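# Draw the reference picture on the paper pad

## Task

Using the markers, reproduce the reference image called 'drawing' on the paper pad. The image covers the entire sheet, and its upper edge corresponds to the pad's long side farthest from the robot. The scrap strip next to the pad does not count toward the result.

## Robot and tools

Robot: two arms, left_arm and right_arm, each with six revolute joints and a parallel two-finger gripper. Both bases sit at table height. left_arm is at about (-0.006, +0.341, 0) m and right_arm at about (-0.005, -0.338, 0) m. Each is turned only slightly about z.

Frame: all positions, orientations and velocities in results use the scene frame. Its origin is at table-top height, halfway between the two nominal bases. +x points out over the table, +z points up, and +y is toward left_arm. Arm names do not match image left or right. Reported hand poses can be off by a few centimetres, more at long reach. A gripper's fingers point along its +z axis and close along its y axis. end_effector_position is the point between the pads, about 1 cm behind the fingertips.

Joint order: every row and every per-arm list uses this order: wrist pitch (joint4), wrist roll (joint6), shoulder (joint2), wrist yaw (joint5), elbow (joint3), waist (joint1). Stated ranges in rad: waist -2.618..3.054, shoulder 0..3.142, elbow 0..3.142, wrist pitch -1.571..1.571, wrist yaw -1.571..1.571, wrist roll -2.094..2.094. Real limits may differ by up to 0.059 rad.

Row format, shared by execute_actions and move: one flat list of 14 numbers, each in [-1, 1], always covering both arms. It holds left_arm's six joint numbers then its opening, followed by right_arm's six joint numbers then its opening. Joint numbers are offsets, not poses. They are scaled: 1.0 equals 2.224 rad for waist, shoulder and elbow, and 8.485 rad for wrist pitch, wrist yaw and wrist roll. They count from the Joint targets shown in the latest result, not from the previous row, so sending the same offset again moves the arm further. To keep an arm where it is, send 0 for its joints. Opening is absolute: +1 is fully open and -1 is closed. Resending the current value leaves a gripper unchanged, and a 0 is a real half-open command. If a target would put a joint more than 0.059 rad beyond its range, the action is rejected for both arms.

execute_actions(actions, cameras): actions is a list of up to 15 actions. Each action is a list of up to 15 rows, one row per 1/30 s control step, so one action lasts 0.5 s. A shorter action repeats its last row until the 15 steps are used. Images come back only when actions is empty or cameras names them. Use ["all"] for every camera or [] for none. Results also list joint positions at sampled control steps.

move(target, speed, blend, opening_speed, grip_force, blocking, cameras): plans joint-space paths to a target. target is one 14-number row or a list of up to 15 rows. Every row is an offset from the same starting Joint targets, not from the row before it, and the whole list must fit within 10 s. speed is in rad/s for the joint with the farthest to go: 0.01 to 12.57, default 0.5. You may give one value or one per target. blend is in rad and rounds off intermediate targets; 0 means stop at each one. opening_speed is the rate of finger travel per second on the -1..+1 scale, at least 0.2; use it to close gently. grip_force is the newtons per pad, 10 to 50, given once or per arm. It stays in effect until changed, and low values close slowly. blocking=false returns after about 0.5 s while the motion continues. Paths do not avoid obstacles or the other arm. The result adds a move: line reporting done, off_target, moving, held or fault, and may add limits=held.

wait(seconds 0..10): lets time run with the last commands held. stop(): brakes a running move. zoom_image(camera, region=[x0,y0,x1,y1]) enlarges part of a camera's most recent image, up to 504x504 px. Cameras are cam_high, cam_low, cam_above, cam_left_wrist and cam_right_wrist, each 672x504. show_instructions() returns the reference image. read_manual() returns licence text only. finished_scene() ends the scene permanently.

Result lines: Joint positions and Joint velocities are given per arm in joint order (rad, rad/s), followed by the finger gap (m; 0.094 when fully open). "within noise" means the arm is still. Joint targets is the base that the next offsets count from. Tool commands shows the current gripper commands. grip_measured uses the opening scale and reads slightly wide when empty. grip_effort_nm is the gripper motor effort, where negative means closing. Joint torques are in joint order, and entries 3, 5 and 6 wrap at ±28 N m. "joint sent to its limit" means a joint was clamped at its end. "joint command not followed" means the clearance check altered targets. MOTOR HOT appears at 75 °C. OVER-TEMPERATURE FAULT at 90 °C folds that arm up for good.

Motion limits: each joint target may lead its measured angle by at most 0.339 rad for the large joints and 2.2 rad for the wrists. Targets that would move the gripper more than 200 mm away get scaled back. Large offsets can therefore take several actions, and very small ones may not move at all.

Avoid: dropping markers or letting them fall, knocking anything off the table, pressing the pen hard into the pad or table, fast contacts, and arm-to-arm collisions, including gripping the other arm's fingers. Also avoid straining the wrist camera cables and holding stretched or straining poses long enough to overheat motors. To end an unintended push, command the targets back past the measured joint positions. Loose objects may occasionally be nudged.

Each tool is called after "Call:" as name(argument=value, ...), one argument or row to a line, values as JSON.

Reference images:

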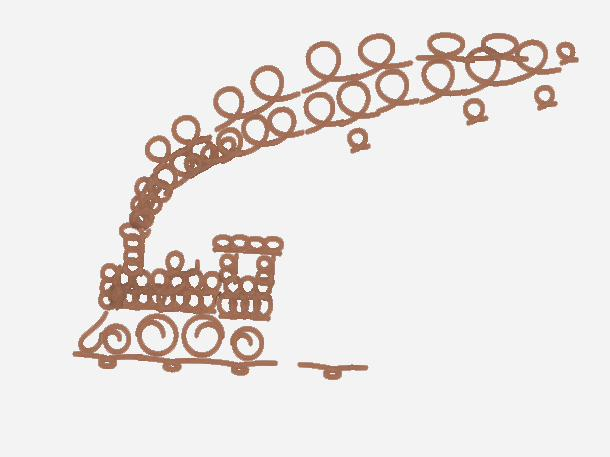

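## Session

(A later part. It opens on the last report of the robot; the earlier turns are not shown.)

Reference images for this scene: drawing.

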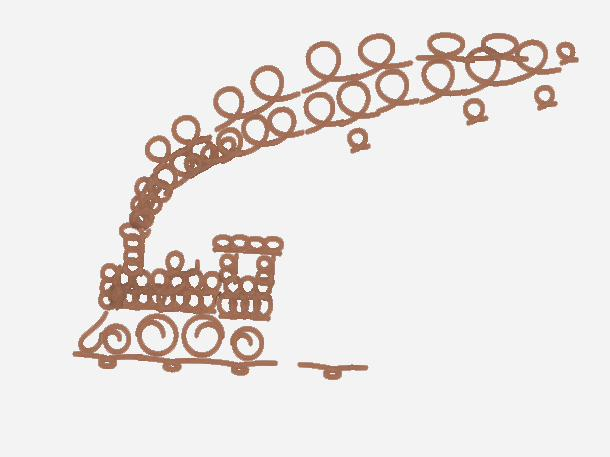

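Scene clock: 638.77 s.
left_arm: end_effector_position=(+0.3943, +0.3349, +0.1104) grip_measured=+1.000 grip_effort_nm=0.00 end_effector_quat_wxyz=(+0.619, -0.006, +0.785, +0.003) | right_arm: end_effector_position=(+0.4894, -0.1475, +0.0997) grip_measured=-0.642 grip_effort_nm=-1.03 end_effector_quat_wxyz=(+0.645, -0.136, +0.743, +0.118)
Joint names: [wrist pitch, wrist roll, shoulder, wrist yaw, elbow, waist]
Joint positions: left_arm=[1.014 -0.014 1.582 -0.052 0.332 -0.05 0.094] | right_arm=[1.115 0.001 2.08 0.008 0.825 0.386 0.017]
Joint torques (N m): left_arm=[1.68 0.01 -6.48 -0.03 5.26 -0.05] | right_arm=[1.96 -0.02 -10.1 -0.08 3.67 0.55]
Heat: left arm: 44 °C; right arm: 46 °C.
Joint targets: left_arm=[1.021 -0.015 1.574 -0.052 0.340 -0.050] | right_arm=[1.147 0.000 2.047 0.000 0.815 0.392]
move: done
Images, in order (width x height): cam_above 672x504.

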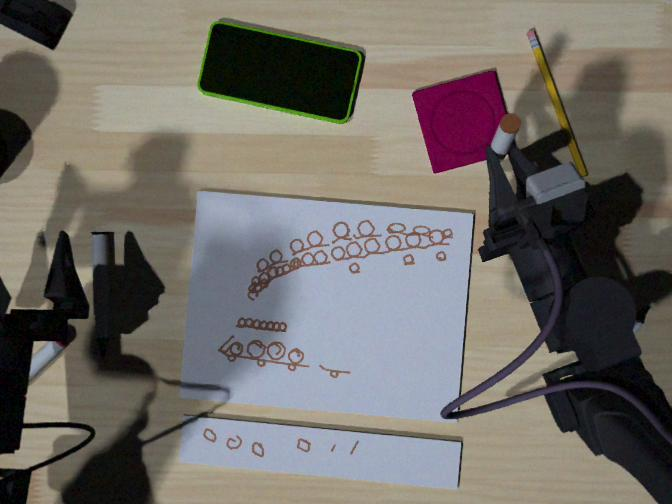

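Call:
move(
  target=[
    [0,0,0,0,0,0,1,0,0,0.087172,0,0.1258,0.290296,-0.9],
    [0,0,0,0,0,0,1,0,0,0.058822,0,0.083975,0.274546,-0.9],
    [0,0,0,0,0,0,1,-0.015616,0,0.058822,0,0.083975,0.274546,-0.9],
  ],
  speed=[0.9,0.09,0.15],
  blend=[0.003,0,0],
  cameras=[],
)

Call:
move(
  target=[
    [0,0,0,0,0,0,1,0,0,0,0,0,-0.002698,-0.9],
    [0,0,0,0,0,0,1,0,0,-0.004155,0,-0.005994,-0.004158,-0.9],
    [0,0,0,0,0,0,1,0,0,-0.006418,0,-0.009272,-0.00661,-0.9],
    [0,0,0,0,0,0,1,0,0,0.013791,0,0.00663,-0.00661,-0.9],
    [0,0,0,0,0,0,1,0,0,0.015136,0,0.00853,-0.008604,-0.9],
    [0,0,0,0,0,0,1,0,0,0.018383,0,0.013117,-0.009417,-0.9],
    [0,0,0,0,0,0,1,0,0,0.018383,0,0.013117,0.001105,-0.9],
    [0,0,0,0,0,0,1,0,0,0.02163,0,0.017704,0.001936,-0.9],
    [0,0,0,0,0,0,1,0,0,0.022975,0,0.019604,0.003912,-0.9],
    [0,0,0,0,0,0,1,0,0,0.002484,0,0.003626,0.003912,-0.9],
    [0,0,0,0,0,0,1,0,0,0.00118,0,0.001737,0.005888,-0.9],
    [0,0,0,0,0,0,1,0,0,-0.001967,0,-0.002823,0.006719,-0.9],
    [0,0,0,0,0,0,1,0,0,-0.001967,0,-0.002823,-0.003803,-0.9],
    [0,0,0,0,0,0,1,0,0,-0.004155,0,-0.005994,-0.004158,-0.9],
    [0,0,0,0,0,0,1,0,0,-0.011371,0,-0.016439,-0.006044,-0.9],
  ],
  speed=[0.05,0.04,0.035,0.1,0.035,0.035,0.1,0.035,0.035,0.1,0.035,0.035,0.1,0.035,0.04],
  blend=[0.001,0.001,0.001,0.001,0.001,0.001,0.001,0.001,0.001,0.001,0.001,0.001,0.001,0.001,0],
  cameras=[],
)

Call:
move(
  target=[
    [0,0,0,0,0,0,1,0,0,-0.00181,0,-0.002606,-0.002355,-0.9],
    [0,0,0,0,0,0,1,0,0,0.018182,0,0.013238,-0.002355,-0.9],
    [0,0,0,0,0,0,1,0,0,0.019923,0,0.015682,-0.005324,-0.9],
    [0,0,0,0,0,0,1,0,0,0.02456,0,0.022191,-0.006931,-0.9],
    [0,0,0,0,0,0,1,0,0,0.02456,0,0.022191,0.003591,-0.9],
    [0,0,0,0,0,0,1,0,0,0.027318,0,0.026063,0.004388,-0.9],
    [0,0,0,0,0,0,1,0,0,0.02828,0,0.027413,0.006253,-0.9],
    [0,0,0,0,0,0,1,0,0,0.007974,0,0.011484,0.006253,-0.9],
    [0,0,0,0,0,0,1,0,0,0.006288,0,0.009055,0.009221,-0.9],
    [0,0,0,0,0,0,1,0,0,0.001795,0,0.002584,0.010829,-0.9],
    [0,0,0,0,0,0,1,0,0,0.001795,0,0.002584,0.000307,-0.9],
    [0,0,0,0,0,0,1,0,0,0,0,0,0,-0.9],
    [0,0,0,0,0,0,1,0,0,-0.00621,0,-0.008898,-0.002029,-0.9],
  ],
  speed=[0.035,0.1,0.035,0.035,0.1,0.035,0.035,0.1,0.035,0.035,0.1,0.035,0.04],
  blend=[0.001,0.001,0.001,0.001,0.001,0.001,0.001,0.001,0.001,0.001,0.001,0.001,0],
  cameras=[],
)

Call:
move(
  target=[
    [0,0,0,0,0,0,1,0,0,-0.001804,0,-0.002586,-0.002376,-0.9],
    [0,0,0,0,0,0,1,0,0,0.017987,0,0.013198,-0.002376,-0.9],
    [0,0,0,0,0,0,1,0,0,0.019723,0,0.015623,-0.005371,-0.9],
    [0,0,0,0,0,0,1,0,0,0.024347,0,0.022083,-0.006993,-0.9],
    [0,0,0,0,0,0,1,0,0,0.024347,0,0.022083,0.003529,-0.9],
    [0,0,0,0,0,0,1,0,0,0.027097,0,0.025925,0.004333,-0.9],
    [0,0,0,0,0,0,1,0,0,0.028057,0,0.027265,0.006214,-0.9],
    [0,0,0,0,0,0,1,0,0,0.007949,0,0.011396,0.006214,-0.9],
    [0,0,0,0,0,0,1,0,0,0.006268,0,0.008986,0.00921,-0.9],
    [0,0,0,0,0,0,1,0,0,0.001789,0,0.002565,0.010832,-0.9],
    [0,0,0,0,0,0,1,0,0,0.001789,0,0.002565,0.00031,-0.9],
    [0,0,0,0,0,0,1,0,0,0,0,0,0,-0.9],
    [0,0,0,0,0,0,1,0,0,-0.00674,0,-0.009582,-0.002272,-0.9],
  ],
  speed=[0.035,0.1,0.035,0.035,0.1,0.035,0.035,0.1,0.035,0.035,0.1,0.035,0.04],
  blend=[0.001,0.001,0.001,0.001,0.001,0.001,0.001,0.001,0.001,0.001,0.001,0.001,0],
  cameras=[],
)

Call:
move(
  target=[
    [0,0,0,0,0,0,1,0,0,-0.001791,0,-0.002566,-0.002399,-0.9],
    [0,0,0,0,0,0,1,0,0,0.017785,0,0.013168,-0.002399,-0.9],
    [0,0,0,0,0,0,1,0,0,0.019514,0,0.015574,-0.005423,-0.9],
    [0,0,0,0,0,0,1,0,0,0.02412,0,0.021985,-0.00706,-0.9],
    [0,0,0,0,0,0,1,0,0,0.02412,0,0.021985,0.003462,-0.9],
    [0,0,0,0,0,0,1,0,0,0.02686,0,0.025798,0.004274,-0.9],
    [0,0,0,0,0,0,1,0,0,0.027815,0,0.027128,0.006173,-0.9],
    [0,0,0,0,0,0,1,0,0,0.007893,0,0.011308,0.006173,-0.9],
    [0,0,0,0,0,0,1,0,0,0.006223,0,0.008917,0.009197,-0.9],
    [0,0,0,0,0,0,1,0,0,0.001776,0,0.002545,0.010835,-0.9],
    [0,0,0,0,0,0,1,0,0,0.001776,0,0.002545,0.000313,-0.9],
    [0,0,0,0,0,0,1,0,0,0,0,0,0,-0.9],
    [0,0,0,0,0,0,1,0,0,-0.007491,0,-0.010778,-0.002525,-0.9],
  ],
  speed=[0.035,0.1,0.035,0.035,0.1,0.035,0.035,0.1,0.035,0.035,0.1,0.035,0.04],
  blend=[0.001,0.001,0.001,0.001,0.001,0.001,0.001,0.001,0.001,0.001,0.001,0.001,0],
  cameras=[],
)

Call:
move(
  target=[
    [0,0,0,0,0,0,1,0,0,-0.00178,0,-0.002546,-0.002426,-0.9],
    [0,0,0,0,0,0,1,0,0,0.017486,0,0.013118,-0.002426,-0.9],
    [0,0,0,0,0,0,1,0,0,0.019214,0,0.015506,-0.005483,-0.9],
    [0,0,0,0,0,0,1,0,0,0.023817,0,0.021867,-0.007139,-0.9],
    [0,0,0,0,0,0,1,0,0,0.023817,0,0.021867,0.003383,-0.9],
    [0,0,0,0,0,0,1,0,0,0.026554,0,0.02565,0.004204,-0.9],
    [0,0,0,0,0,0,1,0,0,0.027509,0,0.02697,0.006125,-0.9],
    [0,0,0,0,0,0,1,0,0,0.007842,0,0.011221,0.006125,-0.9],
    [0,0,0,0,0,0,1,0,0,0.006184,0,0.008847,0.009182,-0.9],
    [0,0,0,0,0,0,1,0,0,0.001765,0,0.002525,0.010838,-0.9],
    [0,0,0,0,0,0,1,0,0,0.001765,0,0.002525,0.000316,-0.9],
    [0,0,0,0,0,0,1,0,0,0,0,0,0,-0.9],
    [0,0,0,0,0,0,1,0,0,-0.007837,0,-0.011187,-0.003014,-0.9],
  ],
  speed=[0.035,0.1,0.035,0.035,0.1,0.035,0.035,0.1,0.035,0.035,0.1,0.035,0.04],
  blend=[0.001,0.001,0.001,0.001,0.001,0.001,0.001,0.001,0.001,0.001,0.001,0.001,0],
  cameras=[],
)

Call:
move(
  target=[
    [0,0,0,0,0,0,1,0,0,-0.001777,0,-0.002526,-0.002455,-0.9],
    [0,0,0,0,0,0,1,0,0,0.01716,0,0.013068,-0.002455,-0.9],
    [0,0,0,0,0,0,1,0,0,0.018884,0,0.015437,-0.005551,-0.9],
    [0,0,0,0,0,0,1,0,0,0.023476,0,0.021748,-0.007227,-0.9],
    [0,0,0,0,0,0,1,0,0,0.023476,0,0.021748,0.003295,-0.9],
    [0,0,0,0,0,0,1,0,0,0.026207,0,0.025501,0.004127,-0.9],
    [0,0,0,0,0,0,1,0,0,0.02716,0,0.02681,0.006071,-0.9],
    [0,0,0,0,0,0,1,0,0,0.00783,0,0.01113,0.006071,-0.9],
    [0,0,0,0,0,0,1,0,0,0.006174,0,0.008776,0.009166,-0.9],
    [0,0,0,0,0,0,1,0,0,0.001762,0,0.002505,0.010842,-0.9],
    [0,0,0,0,0,0,1,0,0,0.001762,0,0.002505,0.00032,-0.9],
    [0,0,0,0,0,0,1,0,0,0,0,0,0,-0.9],
    [0,0,0,0,0,0,1,0,0,-0.008161,0,-0.011547,-0.003088,-0.9],
  ],
  speed=[0.035,0.1,0.035,0.035,0.1,0.035,0.035,0.1,0.035,0.035,0.1,0.035,0.04],
  blend=[0.001,0.001,0.001,0.001,0.001,0.001,0.001,0.001,0.001,0.001,0.001,0.001,0],
  cameras=[],
)

Call:
move(
  target=[
    [0,0,0,0,0,0,1,0,0,-0.001773,0,-0.002505,-0.002486,-0.9],
    [0,0,0,0,0,0,1,0,0,0.016825,0,0.013014,-0.002486,-0.9],
    [0,0,0,0,0,0,1,0,0,0.018544,0,0.015363,-0.00562,-0.9],
    [0,0,0,0,0,0,1,0,0,0.023126,0,0.021622,-0.007317,-0.9],
    [0,0,0,0,0,0,1,0,0,0.023126,0,0.021622,0.003205,-0.9],
    [0,0,0,0,0,0,1,0,0,0.025851,0,0.025344,0.004047,-0.9],
    [0,0,0,0,0,0,1,0,0,0.026801,0,0.026643,0.006015,-0.9],
    [0,0,0,0,0,0,1,0,0,0.007811,0,0.011037,0.006015,-0.9],
    [0,0,0,0,0,0,1,0,0,0.006159,0,0.008702,0.009149,-0.9],
    [0,0,0,0,0,0,1,0,0,0.001758,0,0.002484,0.010846,-0.9],
    [0,0,0,0,0,0,1,0,0,0.001758,0,0.002484,0.000324,-0.9],
    [0,0,0,0,0,0,1,0,0,0,0,0,0,-0.9],
    [0,0,0,0,0,0,1,0,0,-0.00705,0,-0.009924,-0.002714,-0.9],
  ],
  speed=[0.035,0.1,0.035,0.035,0.1,0.035,0.035,0.1,0.035,0.035,0.1,0.035,0.04],
  blend=[0.001,0.001,0.001,0.001,0.001,0.001,0.001,0.001,0.001,0.001,0.001,0.001,0],
  cameras=[],
)

Call:
move(
  target=[
    [0,0,0,0,0,0,1,0,0,-0.001771,0,-0.002489,-0.002513,-0.9],
    [0,0,0,0,0,0,1,0,0,0.01659,0,0.012965,-0.002513,-0.9],
    [0,0,0,0,0,0,1,0,0,0.018295,0,0.015299,-0.005682,-0.9],
    [0,0,0,0,0,0,1,0,0,0.02284,0,0.021519,-0.007397,-0.9],
    [0,0,0,0,0,0,1,0,0,0.02284,0,0.021519,0.003125,-0.9],
    [0,0,0,0,0,0,1,0,0,0.025543,0,0.025218,0.003975,-0.9],
    [0,0,0,0,0,0,1,0,0,0.026485,0,0.026508,0.005965,-0.9],
    [0,0,0,0,0,0,1,0,0,0.007805,0,0.010969,0.005965,-0.9],
    [0,0,0,0,0,0,1,0,0,0.006154,0,0.008649,0.009134,-0.9],
    [0,0,0,0,0,0,1,0,0,0.001756,0,0.002469,0.010849,-0.9],
    [0,0,0,0,0,0,1,0,0,0.001756,0,0.002469,0.000327,-0.9],
    [0,0,0,0,0,0,1,0,0,0,0,0,0,-0.9],
    [0,0,0,0,0,0,1,0,0,-0.006304,0,-0.008876,-0.00273,-0.9],
  ],
  speed=[0.035,0.1,0.035,0.035,0.1,0.035,0.035,0.1,0.035,0.035,0.1,0.035,0.04],
  blend=[0.001,0.001,0.001,0.001,0.001,0.001,0.001,0.001,0.001,0.001,0.001,0.001,0],
  cameras=[],
)

Call:
move(
  target=[
    [0,0,0,0,0,0,1,0,0,-0.001771,0,-0.002475,-0.002539,-0.9],
    [0,0,0,0,0,0,1,0,0,0.016381,0,0.012919,-0.002539,-0.9],
    [0,0,0,0,0,0,1,0,0,0.018085,0,0.01524,-0.005739,-0.9],
    [0,0,0,0,0,0,1,0,0,0.022628,0,0.021425,-0.007471,-0.9],
    [0,0,0,0,0,0,1,0,0,0.022628,0,0.021425,0.003051,-0.9],
    [0,0,0,0,0,0,1,0,0,0.025329,0,0.025103,0.00391,-0.9],
    [0,0,0,0,0,0,1,0,0,0.026271,0,0.026386,0.00592,-0.9],
    [0,0,0,0,0,0,1,0,0,0.007805,0,0.010904,0.00592,-0.9],
    [0,0,0,0,0,0,1,0,0,0.006154,0,0.008598,0.00912,-0.9],
    [0,0,0,0,0,0,1,0,0,0.001756,0,0.002454,0.010853,-0.9],
    [0,0,0,0,0,0,1,0,0,0.001756,0,0.002454,0.000331,-0.9],
    [0,0,0,0,0,0,1,0,0,0,0,0,0,-0.9],
    [0,0,0,0,0,0,1,0,0,-0.003948,0,-0.005515,-0.001495,-0.9],
    [0,0,0,0,0,0,1,0.015616,0,-0.003948,0,-0.005515,-0.001495,-0.9],
  ],
  speed=[0.035,0.1,0.035,0.035,0.1,0.035,0.035,0.1,0.035,0.035,0.1,0.035,0.04,0.3],
  blend=[0.001,0.001,0.001,0.001,0.001,0.001,0.001,0.001,0.001,0.001,0.001,0.001,0,0],
  cameras=[],
)

Call:
move(
  target=[0,0,0,0,0,0,1,0,0,0,0,0,-0.24,-0.9],
  speed=0.9,
  cameras=["cam_above"],
)

Call:
zoom_image(
  camera="cam_above",
  region=[205, 295, 325, 385],
)

Scene clock: 656.60 s.
left_arm: end_effector_position=(+0.3943, +0.3349, +0.1104) grip_measured=+1.000 grip_effort_nm=0.00 end_effector_quat_wxyz=(+0.619, -0.006, +0.785, +0.003) | right_arm: end_effector_position=(+0.3045, +0.1388, +0.0791) grip_measured=-0.642 grip_effort_nm=-1.03 end_effector_quat_wxyz=(+0.565, -0.365, +0.673, +0.307)
Joint names: [wrist pitch, wrist roll, shoulder, wrist yaw, elbow, waist]
Joint positions: left_arm=[1.014 -0.014 1.582 -0.052 0.332 -0.05 0.094] | right_arm=[1.032 0.001 2.214 -0.002 1.009 1.009 0.017]
Joint torques (N m): left_arm=[1.68 0.05 -6.45 -0.04 5.27 0.02] | right_arm=[1.52 -0.02 -11.37 0.03 4.18 -0.54]
Heat: left arm: 44 °C; right arm: 48 °C.
Joint targets: left_arm=[1.021 -0.015 1.574 -0.052 0.340 -0.050] | right_arm=[1.014 0.000 2.178 0.000 1.002 1.003]
move: off_target (right_arm); right_arm: the shoulder is farthest, 0.036 rad from its target
No camera images: "cameras" was empty.

Scene clock: 660.93 s.
left_arm: end_effector_position=(+0.3943, +0.3349, +0.1104) grip_measured=+1.000 grip_effort_nm=0.00 end_effector_quat_wxyz=(+0.619, -0.006, +0.785, +0.003) | right_arm: end_effector_position=(+0.3065, +0.1283, +0.0788) grip_measured=-0.642 grip_effort_nm=-1.03 end_effector_quat_wxyz=(+0.563, -0.362, +0.679, +0.301)
Joint names: [wrist pitch, wrist roll, shoulder, wrist yaw, elbow, waist]
Joint positions: left_arm=[1.014 -0.014 1.582 -0.052 0.332 -0.05 0.094] | right_arm=[1.027 0.001 2.188 -0.002 0.975 0.996 0.017]
Joint torques (N m): left_arm=[1.69 0.05 -6.57 -0.08 5.11 -0.01] | right_arm=[1.55 -0.01 -11.18 0.02 3.85 -0.59]
Heat: left arm: 44 °C; right arm: 47 °C.
Joint targets: left_arm=[1.021 -0.015 1.574 -0.052 0.340 -0.050] | right_arm=[1.015 0.000 2.153 0.000 0.965 0.989]
move: off_target (right_arm); right_arm: the shoulder is farthest, 0.036 rad from its target
No camera images: "cameras" was empty.

Scene clock: 664.97 s.
left_arm: end_effector_position=(+0.3943, +0.3349, +0.1104) grip_measured=+1.000 grip_effort_nm=0.00 end_effector_quat_wxyz=(+0.619, -0.006, +0.785, +0.003) | right_arm: end_effector_position=(+0.3062, +0.1231, +0.0787) grip_measured=-0.642 grip_effort_nm=-1.03 end_effector_quat_wxyz=(+0.561, -0.362, +0.682, +0.299)
Joint names: [wrist pitch, wrist roll, shoulder, wrist yaw, elbow, waist]
Joint positions: left_arm=[1.014 -0.014 1.582 -0.052 0.332 -0.05 0.094] | right_arm=[1.027 0.001 2.174 -0.001 0.955 0.992 0.017]
Joint torques (N m): left_arm=[1.68 0.07 -6.43 -0.06 5.33 -0.09] | right_arm=[1.56 -0.01 -11.06 0.02 3.82 -0.59]
Heat: left arm: 44 °C; right arm: 47 °C.
Joint targets: left_arm=[1.021 -0.015 1.574 -0.052 0.340 -0.050] | right_arm=[1.014 0.000 2.139 0.000 0.945 0.985]
move: done
No camera images: "cameras" was empty.

Scene clock: 669.00 s.
left_arm: end_effector_position=(+0.3943, +0.3349, +0.1104) grip_measured=+1.000 grip_effort_nm=0.00 end_effector_quat_wxyz=(+0.619, -0.006, +0.785, +0.003) | right_arm: end_effector_position=(+0.3057, +0.1175, +0.0786) grip_measured=-0.642 grip_effort_nm=-1.03 end_effector_quat_wxyz=(+0.560, -0.361, +0.684, +0.296)
Joint names: [wrist pitch, wrist roll, shoulder, wrist yaw, elbow, waist]
Joint positions: left_arm=[1.014 -0.014 1.582 -0.052 0.332 -0.05 0.094] | right_arm=[1.027 0.001 2.159 -0.001 0.934 0.987 0.017]
Joint torques (N m): left_arm=[1.64 0.03 -6.5 -0.04 5.24 -0.05] | right_arm=[1.56 -0.01 -10.91 0.01 3.81 -0.59]
Heat: left arm: 44 °C; right arm: 47 °C.
Joint targets: left_arm=[1.021 -0.015 1.574 -0.052 0.340 -0.050] | right_arm=[1.015 0.000 2.124 0.000 0.924 0.980]
move: done
No camera images: "cameras" was empty.

Scene clock: 673.10 s.
left_arm: end_effector_position=(+0.3943, +0.3349, +0.1104) grip_measured=+1.000 grip_effort_nm=0.00 end_effector_quat_wxyz=(+0.619, -0.006, +0.785, +0.003) | right_arm: end_effector_position=(+0.3050, +0.1111, +0.0782) grip_measured=-0.642 grip_effort_nm=-1.03 end_effector_quat_wxyz=(+0.558, -0.360, +0.688, +0.293)
Joint names: [wrist pitch, wrist roll, shoulder, wrist yaw, elbow, waist]
Joint positions: left_arm=[1.014 -0.014 1.582 -0.052 0.332 -0.05 0.094] | right_arm=[1.026 0.001 2.142 -0.001 0.91 0.981 0.017]
Joint torques (N m): left_arm=[1.66 0.03 -6.43 -0.05 5.34 -0.1] | right_arm=[1.56 -0.02 -10.71 0.01 3.78 -0.61]
Heat: left arm: 45 °C; right arm: 47 °C.
Joint targets: left_arm=[1.021 -0.015 1.574 -0.052 0.340 -0.050] | right_arm=[1.014 0.000 2.107 0.000 0.900 0.974]
move: done
No camera images: "cameras" was empty.

Scene clock: 677.20 s.
left_arm: end_effector_position=(+0.3943, +0.3349, +0.1104) grip_measured=+1.000 grip_effort_nm=0.00 end_effector_quat_wxyz=(+0.619, -0.006, +0.785, +0.003) | right_arm: end_effector_position=(+0.3047, +0.1042, +0.0781) grip_measured=-0.642 grip_effort_nm=-1.03 end_effector_quat_wxyz=(+0.557, -0.359, +0.691, +0.290)
Joint names: [wrist pitch, wrist roll, shoulder, wrist yaw, elbow, waist]
Joint positions: left_arm=[1.014 -0.014 1.582 -0.052 0.332 -0.05 0.094] | right_arm=[1.026 0.001 2.124 -0.001 0.885 0.974 0.017]
Joint torques (N m): left_arm=[1.67 0.06 -6.34 -0.06 5.3 -0.17] | right_arm=[1.57 -0.01 -10.55 0.01 3.74 -0.61]
Heat: left arm: 45 °C; right arm: 47 °C.
Joint targets: left_arm=[1.021 -0.015 1.574 -0.052 0.340 -0.050] | right_arm=[1.015 0.000 2.090 0.000 0.875 0.967]
move: done
No camera images: "cameras" was empty.

Scene clock: 681.30 s.
left_arm: end_effector_position=(+0.3943, +0.3349, +0.1104) grip_measured=+1.000 grip_effort_nm=0.00 end_effector_quat_wxyz=(+0.619, -0.006, +0.785, +0.003) | right_arm: end_effector_position=(+0.3042, +0.0971, +0.0780) grip_measured=-0.642 grip_effort_nm=-1.03 end_effector_quat_wxyz=(+0.555, -0.357, +0.694, +0.287)
Joint names: [wrist pitch, wrist roll, shoulder, wrist yaw, elbow, waist]
Joint positions: left_arm=[1.014 -0.014 1.582 -0.052 0.332 -0.05 0.094] | right_arm=[1.026 0.001 2.105 -0.001 0.86 0.967 0.017]
Joint torques (N m): left_arm=[1.66 -0.01 -6.37 -0.05 5.37 -0.08] | right_arm=[1.56 -0.02 -10.37 0.01 3.71 -0.61]
Heat: left arm: 45 °C; right arm: 47 °C.
Joint targets: left_arm=[1.021 -0.015 1.574 -0.052 0.340 -0.050] | right_arm=[1.014 0.000 2.072 0.000 0.850 0.961]
move: done
No camera images: "cameras" was empty.

Scene clock: 685.30 s.
left_arm: end_effector_position=(+0.3943, +0.3349, +0.1104) grip_measured=+1.000 grip_effort_nm=0.00 end_effector_quat_wxyz=(+0.619, -0.006, +0.785, +0.003) | right_arm: end_effector_position=(+0.3038, +0.0910, +0.0778) grip_measured=-0.642 grip_effort_nm=-1.03 end_effector_quat_wxyz=(+0.554, -0.356, +0.697, +0.284)
Joint names: [wrist pitch, wrist roll, shoulder, wrist yaw, elbow, waist]
Joint positions: left_arm=[1.014 -0.014 1.582 -0.052 0.332 -0.05 0.094] | right_arm=[1.026 0.001 2.089 -0.001 0.837 0.961 0.017]
Joint torques (N m): left_arm=[1.68 0.1 -6.27 -0.07 5.37 -0.13] | right_arm=[1.57 -0.02 -10.19 0.01 3.69 -0.59]
Heat: left arm: 45 °C; right arm: 47 °C.
Joint targets: left_arm=[1.021 -0.015 1.574 -0.052 0.340 -0.050] | right_arm=[1.015 0.000 2.056 0.000 0.828 0.954]
move: done
No camera images: "cameras" was empty.

Scene clock: 689.23 s.
left_arm: end_effector_position=(+0.3943, +0.3349, +0.1104) grip_measured=+1.000 grip_effort_nm=0.00 end_effector_quat_wxyz=(+0.619, -0.006, +0.785, +0.003) | right_arm: end_effector_position=(+0.3035, +0.0852, +0.0775) grip_measured=-0.642 grip_effort_nm=-1.03 end_effector_quat_wxyz=(+0.553, -0.355, +0.699, +0.281)
Joint names: [wrist pitch, wrist roll, shoulder, wrist yaw, elbow, waist]
Joint positions: left_arm=[1.014 -0.014 1.582 -0.052 0.332 -0.05 0.094] | right_arm=[1.025 0.001 2.075 -0.001 0.818 0.955 0.017]
Joint torques (N m): left_arm=[1.65 0.04 -6.41 -0.04 5.08 -0.01] | right_arm=[1.57 -0.01 -10.04 0.01 3.67 -0.61]
Heat: left arm: 45 °C; right arm: 46 °C.
Joint targets: left_arm=[1.021 -0.015 1.574 -0.052 0.340 -0.050] | right_arm=[1.015 0.000 2.042 0.000 0.808 0.948]
move: done
No camera images: "cameras" was empty.

Scene clock: 694.03 s.
left_arm: end_effector_position=(+0.3943, +0.3349, +0.1104) grip_measured=+1.000 grip_effort_nm=0.00 end_effector_quat_wxyz=(+0.619, -0.006, +0.785, +0.003) | right_arm: end_effector_position=(+0.3058, +0.0852, +0.0994) grip_measured=-0.642 grip_effort_nm=-1.03 end_effector_quat_wxyz=(+0.583, -0.341, +0.676, +0.295)
Joint names: [wrist pitch, wrist roll, shoulder, wrist yaw, elbow, waist]
Joint positions: left_arm=[1.014 -0.014 1.582 -0.052 0.332 -0.05 0.094] | right_arm=[1.114 0.001 2.066 -0.001 0.805 0.952 0.017]
Joint torques (N m): left_arm=[1.64 0.06 -6.49 -0.07 5.09 -0.05] | right_arm=[1.96 -0.02 -9.95 0.01 3.66 -0.59]
Heat: left arm: 45 °C; right arm: 46 °C.
Joint targets: left_arm=[1.021 -0.015 1.574 -0.052 0.340 -0.050] | right_arm=[1.147 0.000 2.033 0.000 0.795 0.945]
move: done
No camera images: "cameras" was empty.

Scene clock: 695.20 s.
left_arm: end_effector_position=(+0.3943, +0.3349, +0.1104) grip_measured=+1.000 grip_effort_nm=0.00 end_effector_quat_wxyz=(+0.619, -0.006, +0.785, +0.003) | right_arm: end_effector_position=(+0.4813, -0.1396, +0.0996) grip_measured=-0.642 grip_effort_nm=-1.03 end_effector_quat_wxyz=(+0.642, -0.143, +0.743, +0.124)
Joint names: [wrist pitch, wrist roll, shoulder, wrist yaw, elbow, waist]
Joint positions: left_arm=[1.014 -0.014 1.582 -0.052 0.332 -0.05 0.094] | right_arm=[1.115 0.001 2.066 0.008 0.805 0.405 0.017]
Joint torques (N m): left_arm=[1.69 0.05 -6.38 -0.02 5.26 -0.13] | right_arm=[1.96 -0.02 -9.95 -0.08 3.64 0.46]
Heat: left arm: 45 °C; right arm: 47 °C.
Joint targets: left_arm=[1.021 -0.015 1.574 -0.052 0.340 -0.050] | right_arm=[1.147 0.000 2.033 0.000 0.795 0.411]
move: done
Images, in order (width x height): cam_above 672x504.

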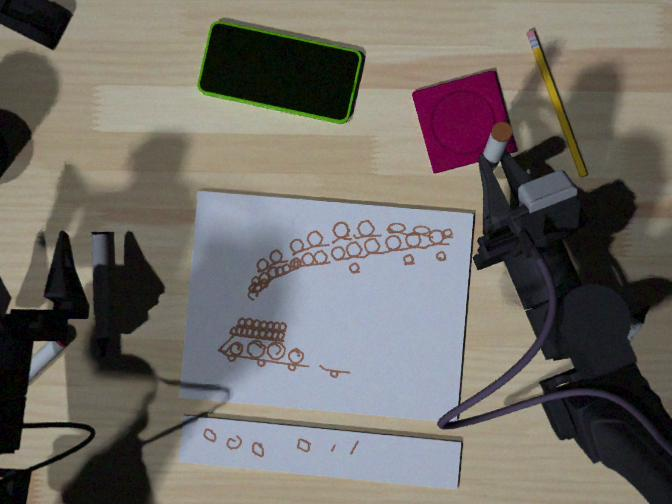

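Scaled by 4.200 from the camera's 672x504 image, which has a finer 960x720 frame.

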